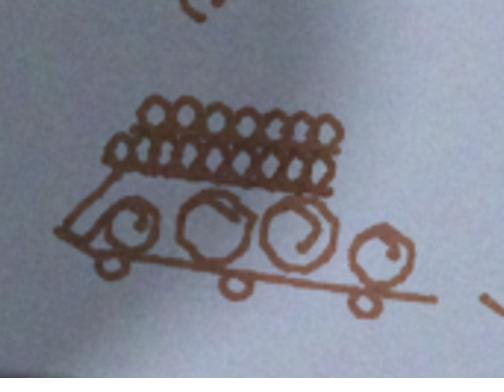

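Call:
move(
  target=[
    [0,0,0,0,0,0,1,0,0,0.073273,0,0.091227,0.271184,-0.9],
    [0,0,0,0,0,0,1,0,0,0.083534,0,0.106003,0.255446,-0.9],
    [0,0,0,0,0,0,1,-0.015616,0,0.083534,0,0.106003,0.255446,-0.9],
  ],
  speed=[0.9,0.04,0.15],
  blend=[0.003,0,0],
  cameras=[],
)

Call:
move(
  target=[
    [0,0,0,0,0,0,1,0,0,0,0,0,-0.002698,-0.9],
    [0,0,0,0,0,0,1,0,0,0.001344,0,0.0019,-0.003586,-0.9],
    [0,0,0,0,0,0,1,0,0,0.003988,0,0.00564,-0.004082,-0.9],
    [0,0,0,0,0,0,1,0,0,0.003988,0,0.00564,0.00644,-0.9],
    [0,0,0,0,0,0,1,0,0,0.007247,0,0.01025,0.007267,-0.9],
    [0,0,0,0,0,0,1,0,0,0.008597,0,0.012159,0.009232,-0.9],
    [0,0,0,0,0,0,1,0,0,-0.012002,0,-0.00386,0.009232,-0.9],
    [0,0,0,0,0,0,1,0,0,-0.013314,0,-0.005758,0.011197,-0.9],
    [0,0,0,0,0,0,1,0,0,-0.016482,0,-0.01034,0.012024,-0.9],
    [0,0,0,0,0,0,1,0,0,-0.016482,0,-0.01034,0.001502,-0.9],
    [0,0,0,0,0,0,1,0,0,-0.01965,0,-0.014922,0.000693,-0.9],
    [0,0,0,0,0,0,1,0,0,-0.020962,0,-0.01682,-0.00129,-0.9],
    [0,0,0,0,0,0,1,0,0,-0.00062,0,-0.000879,-0.00129,-0.9],
    [0,0,0,0,0,0,1,0,0,0,0,0,-0.002698,-0.9],
    [0,0,0,0,0,0,1,0,0,0.003035,0,0.00424,-0.008147,-0.9],
  ],
  speed=[0.05,0.035,0.035,0.1,0.035,0.035,0.1,0.035,0.035,0.1,0.035,0.035,0.1,0.035,0.04],
  blend=[0.001,0.001,0.001,0.001,0.001,0.001,0.001,0.001,0.001,0.001,0.001,0.001,0.001,0.001,0],
  cameras=[],
)

Call:
move(
  target=[
    [0,0,0,0,0,0,1,0,0,0.00151,0,0.002137,-0.000977,-0.9],
    [0,0,0,0,0,0,1,0,0,0.004544,0,0.006433,-0.00154,-0.9],
    [0,0,0,0,0,0,1,0,0,0.004544,0,0.006433,0.008982,-0.9],
    [0,0,0,0,0,0,1,0,0,0.008285,0,0.011729,0.009923,-0.9],
    [0,0,0,0,0,0,1,0,0,0.009835,0,0.013923,0.012157,-0.9],
    [0,0,0,0,0,0,1,0,0,-0.010877,0,-0.002131,0.012157,-0.9],
    [0,0,0,0,0,0,1,0,0,-0.012382,0,-0.004312,0.014391,-0.9],
    [0,0,0,0,0,0,1,0,0,-0.016016,0,-0.009577,0.015332,-0.9],
    [0,0,0,0,0,0,1,0,0,-0.016016,0,-0.009577,0.00481,-0.9],
    [0,0,0,0,0,0,1,0,0,-0.01965,0,-0.014842,0.003891,-0.9],
    [0,0,0,0,0,0,1,0,0,-0.021155,0,-0.017023,0.001635,-0.9],
    [0,0,0,0,0,0,1,0,0,-0.000747,0,-0.001057,0.001635,-0.9],
    [0,0,0,0,0,0,1,0,0,0,0,0,0,-0.9],
    [0,0,0,0,0,0,1,0.015616,0,0,0,0,0,-0.9],
  ],
  speed=[0.035,0.035,0.1,0.035,0.035,0.1,0.035,0.035,0.1,0.035,0.035,0.1,0.035,0.3],
  blend=[0.001,0.001,0.001,0.001,0.001,0.001,0.001,0.001,0.001,0.001,0.001,0.001,0,0],
  cameras=[],
)

Scene clock: 700.60 s.
left_arm: end_effector_position=(+0.3943, +0.3349, +0.1104) grip_measured=+1.000 grip_effort_nm=0.00 end_effector_quat_wxyz=(+0.619, -0.006, +0.785, +0.003) | right_arm: end_effector_position=(+0.3151, +0.1309, +0.0789) grip_measured=-0.642 grip_effort_nm=-1.03 end_effector_quat_wxyz=(+0.568, -0.357, +0.678, +0.301)
Joint names: [wrist pitch, wrist roll, shoulder, wrist yaw, elbow, waist]
Joint positions: left_arm=[1.014 -0.014 1.582 -0.052 0.332 -0.05 0.094] | right_arm=[1.033 0.001 2.213 -0.003 1.005 0.986 0.017]
Joint torques (N m): left_arm=[1.66 0.06 -6.43 -0.04 5.26 -0.03] | right_arm=[1.5 -0.02 -8.14 0.03 7.1 -0.54]
Heat: left arm: 45 °C; right arm: 47 °C.
Joint targets: left_arm=[1.021 -0.015 1.574 -0.052 0.340 -0.050] | right_arm=[1.014 0.000 2.219 0.000 1.031 0.980]
move: done
No camera images: "cameras" was empty.

Scene clock: 704.40 s.
left_arm: end_effector_position=(+0.3943, +0.3349, +0.1104) grip_measured=+1.000 grip_effort_nm=0.00 end_effector_quat_wxyz=(+0.619, -0.006, +0.785, +0.003) | right_arm: end_effector_position=(+0.3248, +0.1263, +0.0791) grip_measured=-0.642 grip_effort_nm=-1.03 end_effector_quat_wxyz=(+0.571, -0.351, +0.681, +0.295)
Joint names: [wrist pitch, wrist roll, shoulder, wrist yaw, elbow, waist]
Joint positions: left_arm=[1.014 -0.014 1.582 -0.052 0.332 -0.05 0.094] | right_arm=[1.027 0.001 2.216 -0.002 1.014 0.967 0.017]
Joint torques (N m): left_arm=[1.66 0.04 -6.28 -0.03 5.3 0.03] | right_arm=[1.56 -0.01 -7.9 0.01 7.2 -0.55]
Heat: left arm: 45 °C; right arm: 47 °C.
Joint targets: left_arm=[1.021 -0.015 1.574 -0.052 0.340 -0.050] | right_arm=[1.015 0.000 2.226 0.000 1.041 0.961]
move: done
No camera images: "cameras" was empty.

Scene clock: 709.10 s.
left_arm: end_effector_position=(+0.3943, +0.3349, +0.1104) grip_measured=+1.000 grip_effort_nm=0.00 end_effector_quat_wxyz=(+0.619, -0.006, +0.785, +0.003) | right_arm: end_effector_position=(+0.3258, +0.1291, +0.0980) grip_measured=-0.642 grip_effort_nm=-1.03 end_effector_quat_wxyz=(+0.598, -0.339, +0.657, +0.310)
Joint names: [wrist pitch, wrist roll, shoulder, wrist yaw, elbow, waist]
Joint positions: left_arm=[1.014 -0.014 1.582 -0.052 0.332 -0.05 0.094] | right_arm=[1.114 0.001 2.221 -0.001 1.014 0.969 0.017]
Joint torques (N m): left_arm=[1.62 0.04 -6.35 -0.04 5.26 -0.18] | right_arm=[1.97 -0.02 -8.31 0.01 7.15 -0.66]
Heat: left arm: 45 °C; right arm: 47 °C.
Joint targets: left_arm=[1.021 -0.015 1.574 -0.052 0.340 -0.050] | right_arm=[1.147 0.000 2.226 0.000 1.041 0.961]
move: done
No camera images: "cameras" was empty.

Call:
move(
  target=[
    [0,0,0,0,0,0,1,0,0,-0.041174,0,-0.059933,0.011115,-0.9],
    [0,0,0,0,0,0,1,0,0,-0.012909,0,-0.018161,-0.004509,-0.9],
    [0,0,0,0,0,0,1,-0.015616,0,-0.012909,0,-0.018161,-0.004509,-0.9],
  ],
  speed=[0.4,0.09,0.15],
  blend=[0.003,0,0],
  cameras=[],
)

Call:
move(
  target=[
    [0,0,0,0,0,0,1,0,0,0,0,0,-0.002698,-0.9],
    [0,0,0,0,0,0,1,0,0,0.003737,0,0.005252,-0.003838,-0.9],
    [0,0,0,0,0,0,1,0,0,0.003737,0,0.005252,0.006684,-0.9],
    [0,0,0,0,0,0,1,0,0,0.008247,0,0.011592,0.007753,-0.9],
    [0,0,0,0,0,0,1,0,0,0.010515,0,0.014779,0.010468,-0.9],
    [0,0,0,0,0,0,1,0,0,-0.00986,0,-0.001172,0.010468,-0.9],
    [0,0,0,0,0,0,1,0,0,-0.011192,0,-0.00309,0.012281,-0.9],
    [0,0,0,0,0,0,1,0,0,-0.014034,0,-0.007188,0.012867,-0.9],
    [0,0,0,0,0,0,1,0,0,-0.014034,0,-0.007188,0.002345,-0.9],
    [0,0,0,0,0,0,1,0,0,-0.018405,0,-0.013488,0.001275,-0.9],
    [0,0,0,0,0,0,1,0,0,-0.020602,0,-0.016656,-0.001439,-0.9],
    [0,0,0,0,0,0,1,0,0,-0.00057,0,-0.000801,-0.001439,-0.9],
    [0,0,0,0,0,0,1,0,0,0,0,0,-0.002698,-0.9],
    [0,0,0,0,0,0,1,0,0,0.004191,0,0.005859,-0.006829,-0.9],
  ],
  speed=[0.05,0.035,0.1,0.035,0.035,0.1,0.035,0.035,0.1,0.035,0.035,0.1,0.035,0.04],
  blend=[0.001,0.001,0.001,0.001,0.001,0.001,0.001,0.001,0.001,0.001,0.001,0.001,0.001,0],
  cameras=[],
)

Call:
move(
  target=[
    [0,0,0,0,0,0,1,0,0,0.003079,0,0.004342,-0.000877,-0.9],
    [0,0,0,0,0,0,1,0,0,0.003079,0,0.004342,0.009645,-0.9],
    [0,0,0,0,0,0,1,0,0,0.007921,0,0.011168,0.010787,-0.9],
    [0,0,0,0,0,0,1,0,0,0.010394,0,0.014655,0.013454,-0.9],
    [0,0,0,0,0,0,1,0,0,-0.010096,0,-0.001332,0.013454,-0.9],
    [0,0,0,0,0,0,1,0,0,-0.011202,0,-0.002931,0.014863,-0.9],
    [0,0,0,0,0,0,1,0,0,-0.013494,0,-0.006246,0.015277,-0.9],
    [0,0,0,0,0,0,1,0,0,-0.013494,0,-0.006246,0.004755,-0.9],
    [0,0,0,0,0,0,1,0,0,-0.018187,0,-0.013032,0.003613,-0.9],
    [0,0,0,0,0,0,1,0,0,-0.020583,0,-0.016498,0.000947,-0.9],
    [0,0,0,0,0,0,1,0,0,-0.000426,0,-0.000601,0.000947,-0.9],
    [0,0,0,0,0,0,1,0,0,0,0,0,0,-0.9],
    [0,0,0,0,0,0,1,0,0,0.003853,0,0.005481,-0.003746,-0.9],
  ],
  speed=[0.035,0.1,0.035,0.035,0.1,0.035,0.035,0.1,0.035,0.035,0.1,0.035,0.04],
  blend=[0.001,0.001,0.001,0.001,0.001,0.001,0.001,0.001,0.001,0.001,0.001,0.001,0],
  cameras=[],
)

Call:
move(
  target=[
    [0,0,0,0,0,0,1,0,0,0.003089,0,0.004362,-0.000872,-0.9],
    [0,0,0,0,0,0,1,0,0,0.003089,0,0.004362,0.00965,-0.9],
    [0,0,0,0,0,0,1,0,0,0.007945,0,0.011219,0.010786,-0.9],
    [0,0,0,0,0,0,1,0,0,0.010425,0,0.014722,0.013438,-0.9],
    [0,0,0,0,0,0,1,0,0,-0.010191,0,-0.001295,0.013438,-0.9],
    [0,0,0,0,0,0,1,0,0,-0.0113,0,-0.002902,0.01484,-0.9],
    [0,0,0,0,0,0,1,0,0,-0.0136,0,-0.006231,0.015252,-0.9],
    [0,0,0,0,0,0,1,0,0,-0.0136,0,-0.006231,0.00473,-0.9],
    [0,0,0,0,0,0,1,0,0,-0.01831,0,-0.013049,0.003594,-0.9],
    [0,0,0,0,0,0,1,0,0,-0.020715,0,-0.01653,0.000942,-0.9],
    [0,0,0,0,0,0,1,0,0,-0.000428,0,-0.000604,0.000942,-0.9],
    [0,0,0,0,0,0,1,0,0,0,0,0,0,-0.9],
    [0,0,0,0,0,0,1,0,0,0.006232,0,0.008808,-0.003269,-0.9],
  ],
  speed=[0.035,0.1,0.035,0.035,0.1,0.035,0.035,0.1,0.035,0.035,0.1,0.035,0.04],
  blend=[0.001,0.001,0.001,0.001,0.001,0.001,0.001,0.001,0.001,0.001,0.001,0.001,0],
  cameras=[],
)

Call:
move(
  target=[
    [0,0,0,0,0,0,1,0,0,0.003296,0,0.00467,-0.000914,-0.9],
    [0,0,0,0,0,0,1,0,0,0.003296,0,0.00467,0.009608,-0.9],
    [0,0,0,0,0,0,1,0,0,0.008479,0,0.012014,0.010799,-0.9],
    [0,0,0,0,0,0,1,0,0,0.011126,0,0.015764,0.013578,-0.9],
    [0,0,0,0,0,0,1,0,0,-0.009655,0,-0.000308,0.013578,-0.9],
    [0,0,0,0,0,0,1,0,0,-0.010843,0,-0.002028,0.015046,-0.9],
    [0,0,0,0,0,0,1,0,0,-0.013306,0,-0.005594,0.015478,-0.9],
    [0,0,0,0,0,0,1,0,0,-0.013306,0,-0.005594,0.004956,-0.9],
    [0,0,0,0,0,0,1,0,0,-0.018349,0,-0.012895,0.003766,-0.9],
    [0,0,0,0,0,0,1,0,0,-0.020923,0,-0.016622,0.000987,-0.9],
    [0,0,0,0,0,0,1,0,0,-0.000456,0,-0.000646,0.000987,-0.9],
    [0,0,0,0,0,0,1,0,0,0,0,0,0,-0.9],
    [0,0,0,0,0,0,1,0.015616,0,0,0,0,0,-0.9],
  ],
  speed=[0.035,0.1,0.035,0.035,0.1,0.035,0.035,0.1,0.035,0.035,0.1,0.035,0.3],
  blend=[0.001,0.001,0.001,0.001,0.001,0.001,0.001,0.001,0.001,0.001,0.001,0,0],
  cameras=[],
)

Call:
move(
  target=[0,0,0,0,0,0,1,0,0,0,0,0,-0.24,-0.9],
  speed=0.9,
  cameras=["cam_above"],
)

Call:
zoom_image(
  camera="cam_above",
  region=[205, 275, 325, 365],
)

Scene clock: 716.63 s.
left_arm: end_effector_position=(+0.3943, +0.3349, +0.1104) grip_measured=+1.000 grip_effort_nm=0.00 end_effector_quat_wxyz=(+0.619, -0.006, +0.785, +0.003) | right_arm: end_effector_position=(+0.3244, +0.1159, +0.0785) grip_measured=-0.642 grip_effort_nm=-1.03 end_effector_quat_wxyz=(+0.569, -0.349, +0.685, +0.291)
Joint names: [wrist pitch, wrist roll, shoulder, wrist yaw, elbow, waist]
Joint positions: left_arm=[1.014 -0.014 1.582 -0.052 0.332 -0.05 0.094] | right_arm=[1.033 0.001 2.192 -0.001 0.975 0.958 0.017]
Joint torques (N m): left_arm=[1.68 0.04 -6.56 -0.03 5.23 0.02] | right_arm=[1.5 -0.02 -8.03 0.02 7.05 -0.54]
Heat: left arm: 45 °C; right arm: 47 °C.
Joint targets: left_arm=[1.021 -0.015 1.574 -0.052 0.340 -0.050] | right_arm=[1.014 0.000 2.197 0.000 1.000 0.951]
move: done
No camera images: "cameras" was empty.

Scene clock: 720.73 s.
left_arm: end_effector_position=(+0.3943, +0.3349, +0.1104) grip_measured=+1.000 grip_effort_nm=0.00 end_effector_quat_wxyz=(+0.619, -0.006, +0.785, +0.003) | right_arm: end_effector_position=(+0.3328, +0.1129, +0.0787) grip_measured=-0.642 grip_effort_nm=-1.03 end_effector_quat_wxyz=(+0.572, -0.343, +0.688, +0.286)
Joint names: [wrist pitch, wrist roll, shoulder, wrist yaw, elbow, waist]
Joint positions: left_arm=[1.014 -0.014 1.582 -0.052 0.332 -0.05 0.094] | right_arm=[1.026 0.001 2.197 -0.001 0.987 0.942 0.017]
Joint torques (N m): left_arm=[1.69 0.04 -6.5 -0.06 5.24 0.05] | right_arm=[1.56 -0.01 -7.77 0.01 7.16 -0.55]
Heat: left arm: 45 °C; right arm: 47 °C.
Joint targets: left_arm=[1.021 -0.015 1.574 -0.052 0.340 -0.050] | right_arm=[1.014 0.000 2.206 0.000 1.013 0.936]
move: done
No camera images: "cameras" was empty.

Scene clock: 724.67 s.
left_arm: end_effector_position=(+0.3943, +0.3349, +0.1104) grip_measured=+1.000 grip_effort_nm=0.00 end_effector_quat_wxyz=(+0.619, -0.006, +0.785, +0.003) | right_arm: end_effector_position=(+0.3382, +0.1122, +0.0789) grip_measured=-0.642 grip_effort_nm=-1.03 end_effector_quat_wxyz=(+0.574, -0.340, +0.688, +0.285)
Joint names: [wrist pitch, wrist roll, shoulder, wrist yaw, elbow, waist]
Joint positions: left_arm=[1.014 -0.014 1.582 -0.052 0.332 -0.05 0.094] | right_arm=[1.026 0.001 2.205 -0.001 0.999 0.934 0.017]
Joint torques (N m): left_arm=[1.64 0.02 -6.48 -0.04 5.2 -0.13] | right_arm=[1.56 -0.02 -7.83 0.02 7.17 -0.54]
Heat: left arm: 45 °C; right arm: 47 °C.
Joint targets: left_arm=[1.021 -0.015 1.574 -0.052 0.340 -0.050] | right_arm=[1.014 0.000 2.215 0.000 1.025 0.928]
move: done
No camera images: "cameras" was empty.

Scene clock: 728.77 s.
left_arm: end_effector_position=(+0.3943, +0.3349, +0.1104) grip_measured=+1.000 grip_effort_nm=0.00 end_effector_quat_wxyz=(+0.619, -0.006, +0.785, +0.003) | right_arm: end_effector_position=(+0.3438, +0.1134, +0.0792) grip_measured=-0.642 grip_effort_nm=-1.03 end_effector_quat_wxyz=(+0.577, -0.337, +0.688, +0.284)
Joint names: [wrist pitch, wrist roll, shoulder, wrist yaw, elbow, waist]
Joint positions: left_arm=[1.014 -0.014 1.582 -0.052 0.332 -0.05 0.094] | right_arm=[1.026 0.001 2.218 -0.001 1.018 0.927 0.017]
Joint torques (N m): left_arm=[1.68 0.04 -6.38 -0.05 5.2 0.08] | right_arm=[1.56 -0.01 -7.91 0.02 7.23 -0.61]
Heat: left arm: 45 °C; right arm: 47 °C.
Joint targets: left_arm=[1.021 -0.015 1.574 -0.052 0.340 -0.050] | right_arm=[1.014 0.000 2.229 0.000 1.045 0.920]
move: done
No camera images: "cameras" was empty.

Scene clock: 733.53 s.
left_arm: end_effector_position=(+0.3943, +0.3349, +0.1104) grip_measured=+1.000 grip_effort_nm=0.00 end_effector_quat_wxyz=(+0.619, -0.006, +0.785, +0.003) | right_arm: end_effector_position=(+0.3461, +0.1156, +0.0987) grip_measured=-0.642 grip_effort_nm=-1.03 end_effector_quat_wxyz=(+0.606, -0.325, +0.663, +0.297)
Joint names: [wrist pitch, wrist roll, shoulder, wrist yaw, elbow, waist]
Joint positions: left_arm=[1.014 -0.014 1.582 -0.052 0.332 -0.05 0.094] | right_arm=[1.114 0.001 2.224 -0.001 1.02 0.927 0.017]
Joint torques (N m): left_arm=[1.68 0.04 -6.5 -0.04 5.3 -0.09] | right_arm=[1.95 -0.01 -8.31 0.01 7.05 -0.54]
Heat: left arm: 45 °C; right arm: 47 °C.
Joint targets: left_arm=[1.021 -0.015 1.574 -0.052 0.340 -0.050] | right_arm=[1.147 0.000 2.229 0.000 1.045 0.920]
move: done
No camera images: "cameras" was empty.

Scene clock: 734.93 s.
left_arm: end_effector_position=(+0.3943, +0.3349, +0.1104) grip_measured=+1.000 grip_effort_nm=0.00 end_effector_quat_wxyz=(+0.619, -0.006, +0.785, +0.003) | right_arm: end_effector_position=(+0.5310, -0.1332, +0.0988) grip_measured=-0.642 grip_effort_nm=-1.03 end_effector_quat_wxyz=(+0.664, -0.131, +0.726, +0.120)
Joint names: [wrist pitch, wrist roll, shoulder, wrist yaw, elbow, waist]
Joint positions: left_arm=[1.014 -0.014 1.582 -0.052 0.332 -0.05 0.094] | right_arm=[1.115 0.001 2.224 0.008 1.02 0.383 0.017]
Joint torques (N m): left_arm=[1.66 0 -6.43 -0.05 5.27 -0.01] | right_arm=[1.96 -0.02 -8.32 -0.08 7.05 0.31]
Heat: left arm: 45 °C; right arm: 47 °C.
Joint targets: left_arm=[1.021 -0.015 1.574 -0.052 0.340 -0.050] | right_arm=[1.147 0.000 2.229 0.000 1.045 0.387]
move: done
Images, in order (width x height): cam_above 672x504.

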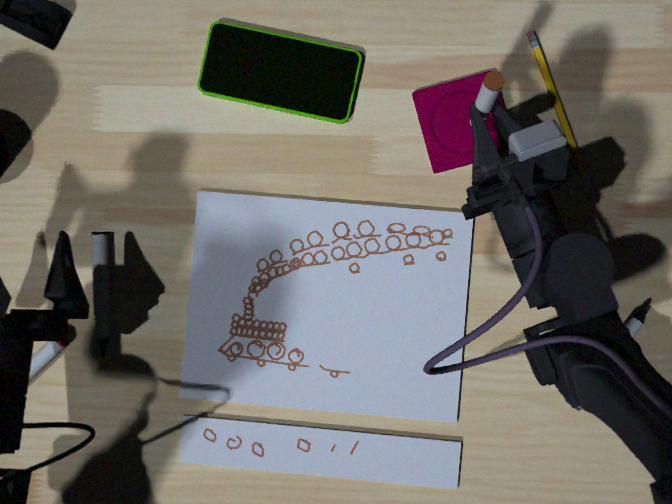

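Scaled by 4.200 from the camera's 672x504 image, which has a finer 960x720 frame.

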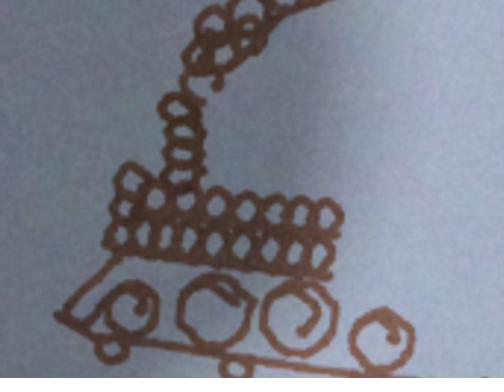

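Call:
move(
  target=[
    [0,0,0,0,0,0,1,0,0,-0.034897,0,-0.051129,0.256204,-0.9],
    [0,0,0,0,0,0,1,0,0,-0.006668,0,-0.009424,0.240486,-0.9],
    [0,0,0,0,0,0,1,-0.015616,0,-0.006668,0,-0.009424,0.240486,-0.9],
  ],
  speed=[0.9,0.09,0.15],
  blend=[0.003,0,0],
  cameras=[],
)

Call:
move(
  target=[
    [0,0,0,0,0,0,1,0,0,0,0,0,-0.002698,-0.9],
    [0,0,0,0,0,0,1,0,0,0.002546,0,0.003594,-0.003426,-0.9],
    [0,0,0,0,0,0,1,0,0,0.002546,0,0.003594,0.007096,-0.9],
    [0,0,0,0,0,0,1,0,0,0.006284,0,0.008871,0.008001,-0.9],
    [0,0,0,0,0,0,1,0,0,0.00807,0,0.011392,0.010061,-0.9],
    [0,0,0,0,0,0,1,0,0,-0.012455,0,-0.004606,0.010061,-0.9],
    [0,0,0,0,0,0,1,0,0,-0.013434,0,-0.006022,0.011306,-0.9],
    [0,0,0,0,0,0,1,0,0,-0.01532,0,-0.008752,0.011655,-0.9],
    [0,0,0,0,0,0,1,0,0,-0.01532,0,-0.008752,0.001133,-0.9],
    [0,0,0,0,0,0,1,0,0,-0.018945,0,-0.013998,0.000228,-0.9],
    [0,0,0,0,0,0,1,0,0,-0.020676,0,-0.016504,-0.001832,-0.9],
    [0,0,0,0,0,0,1,0,0,-0.000409,0,-0.000577,-0.001832,-0.9],
    [0,0,0,0,0,0,1,0,0,0,0,0,-0.002698,-0.9],
    [0,0,0,0,0,0,1,0,0,0.005036,0,0.0071,-0.00765,-0.9],
  ],
  speed=[0.05,0.035,0.1,0.035,0.035,0.1,0.035,0.035,0.1,0.035,0.035,0.1,0.035,0.04],
  blend=[0.001,0.001,0.001,0.001,0.001,0.001,0.001,0.001,0.001,0.001,0.001,0.001,0.001,0],
  cameras=[],
)

Call:
move(
  target=[
    [0,0,0,0,0,0,1,0,0,0.001955,0,0.002766,-0.001109,-0.9],
    [0,0,0,0,0,0,1,0,0,0.004924,0,0.006968,-0.001575,-0.9],
    [0,0,0,0,0,0,1,0,0,0.004924,0,0.006968,0.008947,-0.9],
    [0,0,0,0,0,0,1,0,0,0.009123,0,0.01291,0.010007,-0.9],
    [0,0,0,0,0,0,1,0,0,0.010863,0,0.015372,0.012518,-0.9],
    [0,0,0,0,0,0,1,0,0,-0.009873,0,-0.000688,0.012518,-0.9],
    [0,0,0,0,0,0,1,0,0,-0.011564,0,-0.003135,0.015029,-0.9],
    [0,0,0,0,0,0,1,0,0,-0.015646,0,-0.009042,0.016089,-0.9],
    [0,0,0,0,0,0,1,0,0,-0.015646,0,-0.009042,0.005567,-0.9],
    [0,0,0,0,0,0,1,0,0,-0.019728,0,-0.014949,0.004535,-0.9],
    [0,0,0,0,0,0,1,0,0,-0.021419,0,-0.017396,0.001996,-0.9],
    [0,0,0,0,0,0,1,0,0,-0.001015,0,-0.001436,0.001996,-0.9],
    [0,0,0,0,0,0,1,0,0,0,0,0,0,-0.9],
    [0,0,0,0,0,0,1,0,0,0.004924,0,0.006968,-0.000155,-0.9],
  ],
  speed=[0.035,0.035,0.1,0.035,0.035,0.1,0.035,0.035,0.1,0.035,0.035,0.1,0.035,0.035],
  blend=[0.001,0.001,0.001,0.001,0.001,0.001,0.001,0.001,0.001,0.001,0.001,0.001,0.001,0],
  cameras=[],
)

Call:
move(
  target=[
    [0,0,0,0,0,0,1,0,0,0,0,0,0.010522,-0.9],
    [0,0,0,0,0,0,1,0,0,0.003578,0,0.005063,0.012673,-0.9],
    [0,0,0,0,0,0,1,0,0,-0.017092,0,-0.010977,0.012673,-0.9],
    [0,0,0,0,0,0,1,0,0,-0.02057,0,-0.01601,0.014824,-0.9],
    [0,0,0,0,0,0,1,0,0,-0.02057,0,-0.01601,0.004302,-0.9],
    [0,0,0,0,0,0,1,0,0,-0.024048,0,-0.021043,0.002151,-0.9],
    [0,0,0,0,0,0,1,0.015616,0,-0.024048,0,-0.021043,0.002151,-0.9],
  ],
  speed=[0.1,0.035,0.1,0.035,0.1,0.035,0.3],
  blend=[0.001,0.001,0.001,0.001,0.001,0,0],
  cameras=[],
)

Scene clock: 741.53 s.
left_arm: end_effector_position=(+0.3943, +0.3349, +0.1104) grip_measured=+1.000 grip_effort_nm=0.00 end_effector_quat_wxyz=(+0.619, -0.006, +0.785, +0.003) | right_arm: end_effector_position=(+0.3408, +0.1104, +0.0788) grip_measured=-0.642 grip_effort_nm=-1.03 end_effector_quat_wxyz=(+0.576, -0.338, +0.688, +0.284)
Joint names: [wrist pitch, wrist roll, shoulder, wrist yaw, elbow, waist]
Joint positions: left_arm=[1.014 -0.014 1.582 -0.052 0.332 -0.05 0.094] | right_arm=[1.034 0.001 2.208 -0.003 0.998 0.928 0.017]
Joint torques (N m): left_arm=[1.66 0 -6.35 -0.04 5.27 -0.13] | right_arm=[1.49 -0.01 -8.17 0.03 7.08 -0.54]
Heat: left arm: 45 °C; right arm: 47 °C.
Joint targets: left_arm=[1.021 -0.015 1.574 -0.052 0.340 -0.050] | right_arm=[1.015 0.000 2.214 0.000 1.024 0.922]
move: done
No camera images: "cameras" was empty.

Scene clock: 745.23 s.
left_arm: end_effector_position=(+0.3943, +0.3349, +0.1104) grip_measured=+1.000 grip_effort_nm=0.00 end_effector_quat_wxyz=(+0.619, -0.006, +0.785, +0.003) | right_arm: end_effector_position=(+0.3504, +0.1069, +0.0791) grip_measured=-0.642 grip_effort_nm=-1.03 end_effector_quat_wxyz=(+0.579, -0.332, +0.691, +0.279)
Joint names: [wrist pitch, wrist roll, shoulder, wrist yaw, elbow, waist]
Joint positions: left_arm=[1.014 -0.014 1.582 -0.052 0.332 -0.05 0.094] | right_arm=[1.026 0.001 2.215 -0.002 1.014 0.911 0.017]
Joint torques (N m): left_arm=[1.65 0.04 -6.46 -0.05 5.11 -0.12] | right_arm=[1.57 -0.01 -7.88 0.02 7.17 -0.57]
Heat: left arm: 45 °C; right arm: 47 °C.
Joint targets: left_arm=[1.021 -0.015 1.574 -0.052 0.340 -0.050] | right_arm=[1.015 0.000 2.225 0.000 1.040 0.904]
move: done
No camera images: "cameras" was empty.

Scene clock: 749.50 s.
left_arm: end_effector_position=(+0.3943, +0.3349, +0.1104) grip_measured=+1.000 grip_effort_nm=0.00 end_effector_quat_wxyz=(+0.619, -0.006, +0.785, +0.003) | right_arm: end_effector_position=(+0.3526, +0.1094, +0.0791) grip_measured=-0.642 grip_effort_nm=-1.03 end_effector_quat_wxyz=(+0.580, -0.331, +0.690, +0.279)
Joint names: [wrist pitch, wrist roll, shoulder, wrist yaw, elbow, waist]
Joint positions: left_arm=[1.014 -0.014 1.582 -0.052 0.332 -0.05 0.094] | right_arm=[1.026 0.001 2.225 -0.001 1.028 0.911 0.017]
Joint torques (N m): left_arm=[1.69 0.05 -6.37 -0.01 5.18 -0.03] | right_arm=[1.57 -0.01 -7.92 0.02 7.23 -0.58]
Heat: left arm: 45 °C; right arm: 47 °C.
Joint targets: left_arm=[1.021 -0.015 1.574 -0.052 0.340 -0.050] | right_arm=[1.015 0.000 2.236 0.000 1.055 0.904]
move: done
No camera images: "cameras" was empty.

Scene clock: 752.73 s.
left_arm: end_effector_position=(+0.3943, +0.3349, +0.1104) grip_measured=+1.000 grip_effort_nm=0.00 end_effector_quat_wxyz=(+0.619, -0.006, +0.785, +0.003) | right_arm: end_effector_position=(+0.3508, +0.1118, +0.1011) grip_measured=-0.642 grip_effort_nm=-1.03 end_effector_quat_wxyz=(+0.609, -0.321, +0.663, +0.295)
Joint names: [wrist pitch, wrist roll, shoulder, wrist yaw, elbow, waist]
Joint positions: left_arm=[1.014 -0.014 1.582 -0.052 0.332 -0.05 0.094] | right_arm=[1.114 0.001 2.219 -0.001 1.019 0.916 0.017]
Joint torques (N m): left_arm=[1.65 0.04 -6.42 -0.02 5.15 0.02] | right_arm=[1.94 -0.01 -11.43 0.01 3.89 -0.62]
Heat: left arm: 45 °C; right arm: 47 °C.
Joint targets: left_arm=[1.021 -0.015 1.574 -0.052 0.340 -0.050] | right_arm=[1.147 0.000 2.182 0.000 1.008 0.909]
move: off_target (right_arm); right_arm: the shoulder is farthest, 0.036 rad from its target
No camera images: "cameras" was empty.

Call:
wait(
  seconds=0.1,
  cameras=["cam_above"],
)

Scene clock: 754.47 s.
left_arm: end_effector_position=(+0.3943, +0.3349, +0.1104) grip_measured=+1.000 grip_effort_nm=0.00 end_effector_quat_wxyz=(+0.619, -0.006, +0.785, +0.003) | right_arm: end_effector_position=(+0.3509, +0.1118, +0.1013) grip_measured=-0.642 grip_effort_nm=-1.03 end_effector_quat_wxyz=(+0.609, -0.320, +0.663, +0.295)
Joint names: [wrist pitch, wrist roll, shoulder, wrist yaw, elbow, waist]
Joint positions: left_arm=[1.014 -0.014 1.582 -0.052 0.332 -0.05 0.094] | right_arm=[1.115 0.001 2.219 -0.001 1.019 0.916 0.017]
Joint torques (N m): left_arm=[1.66 0.03 -6.34 -0.08 5.2 -0.08] | right_arm=[1.96 -0.02 -11.41 0.01 3.89 -0.62]
Heat: left arm: 45 °C; right arm: 47 °C.
Joint targets: left_arm=[1.021 -0.015 1.574 -0.052 0.340 -0.050] | right_arm=[1.147 0.000 2.182 0.000 1.008 0.909]
Tool commands: left_gripper/opening=+1.0 right_gripper/opening=-0.9
wait: 0.10 s; at rest from the start
Images, in order (width x height): cam_above 672x504.

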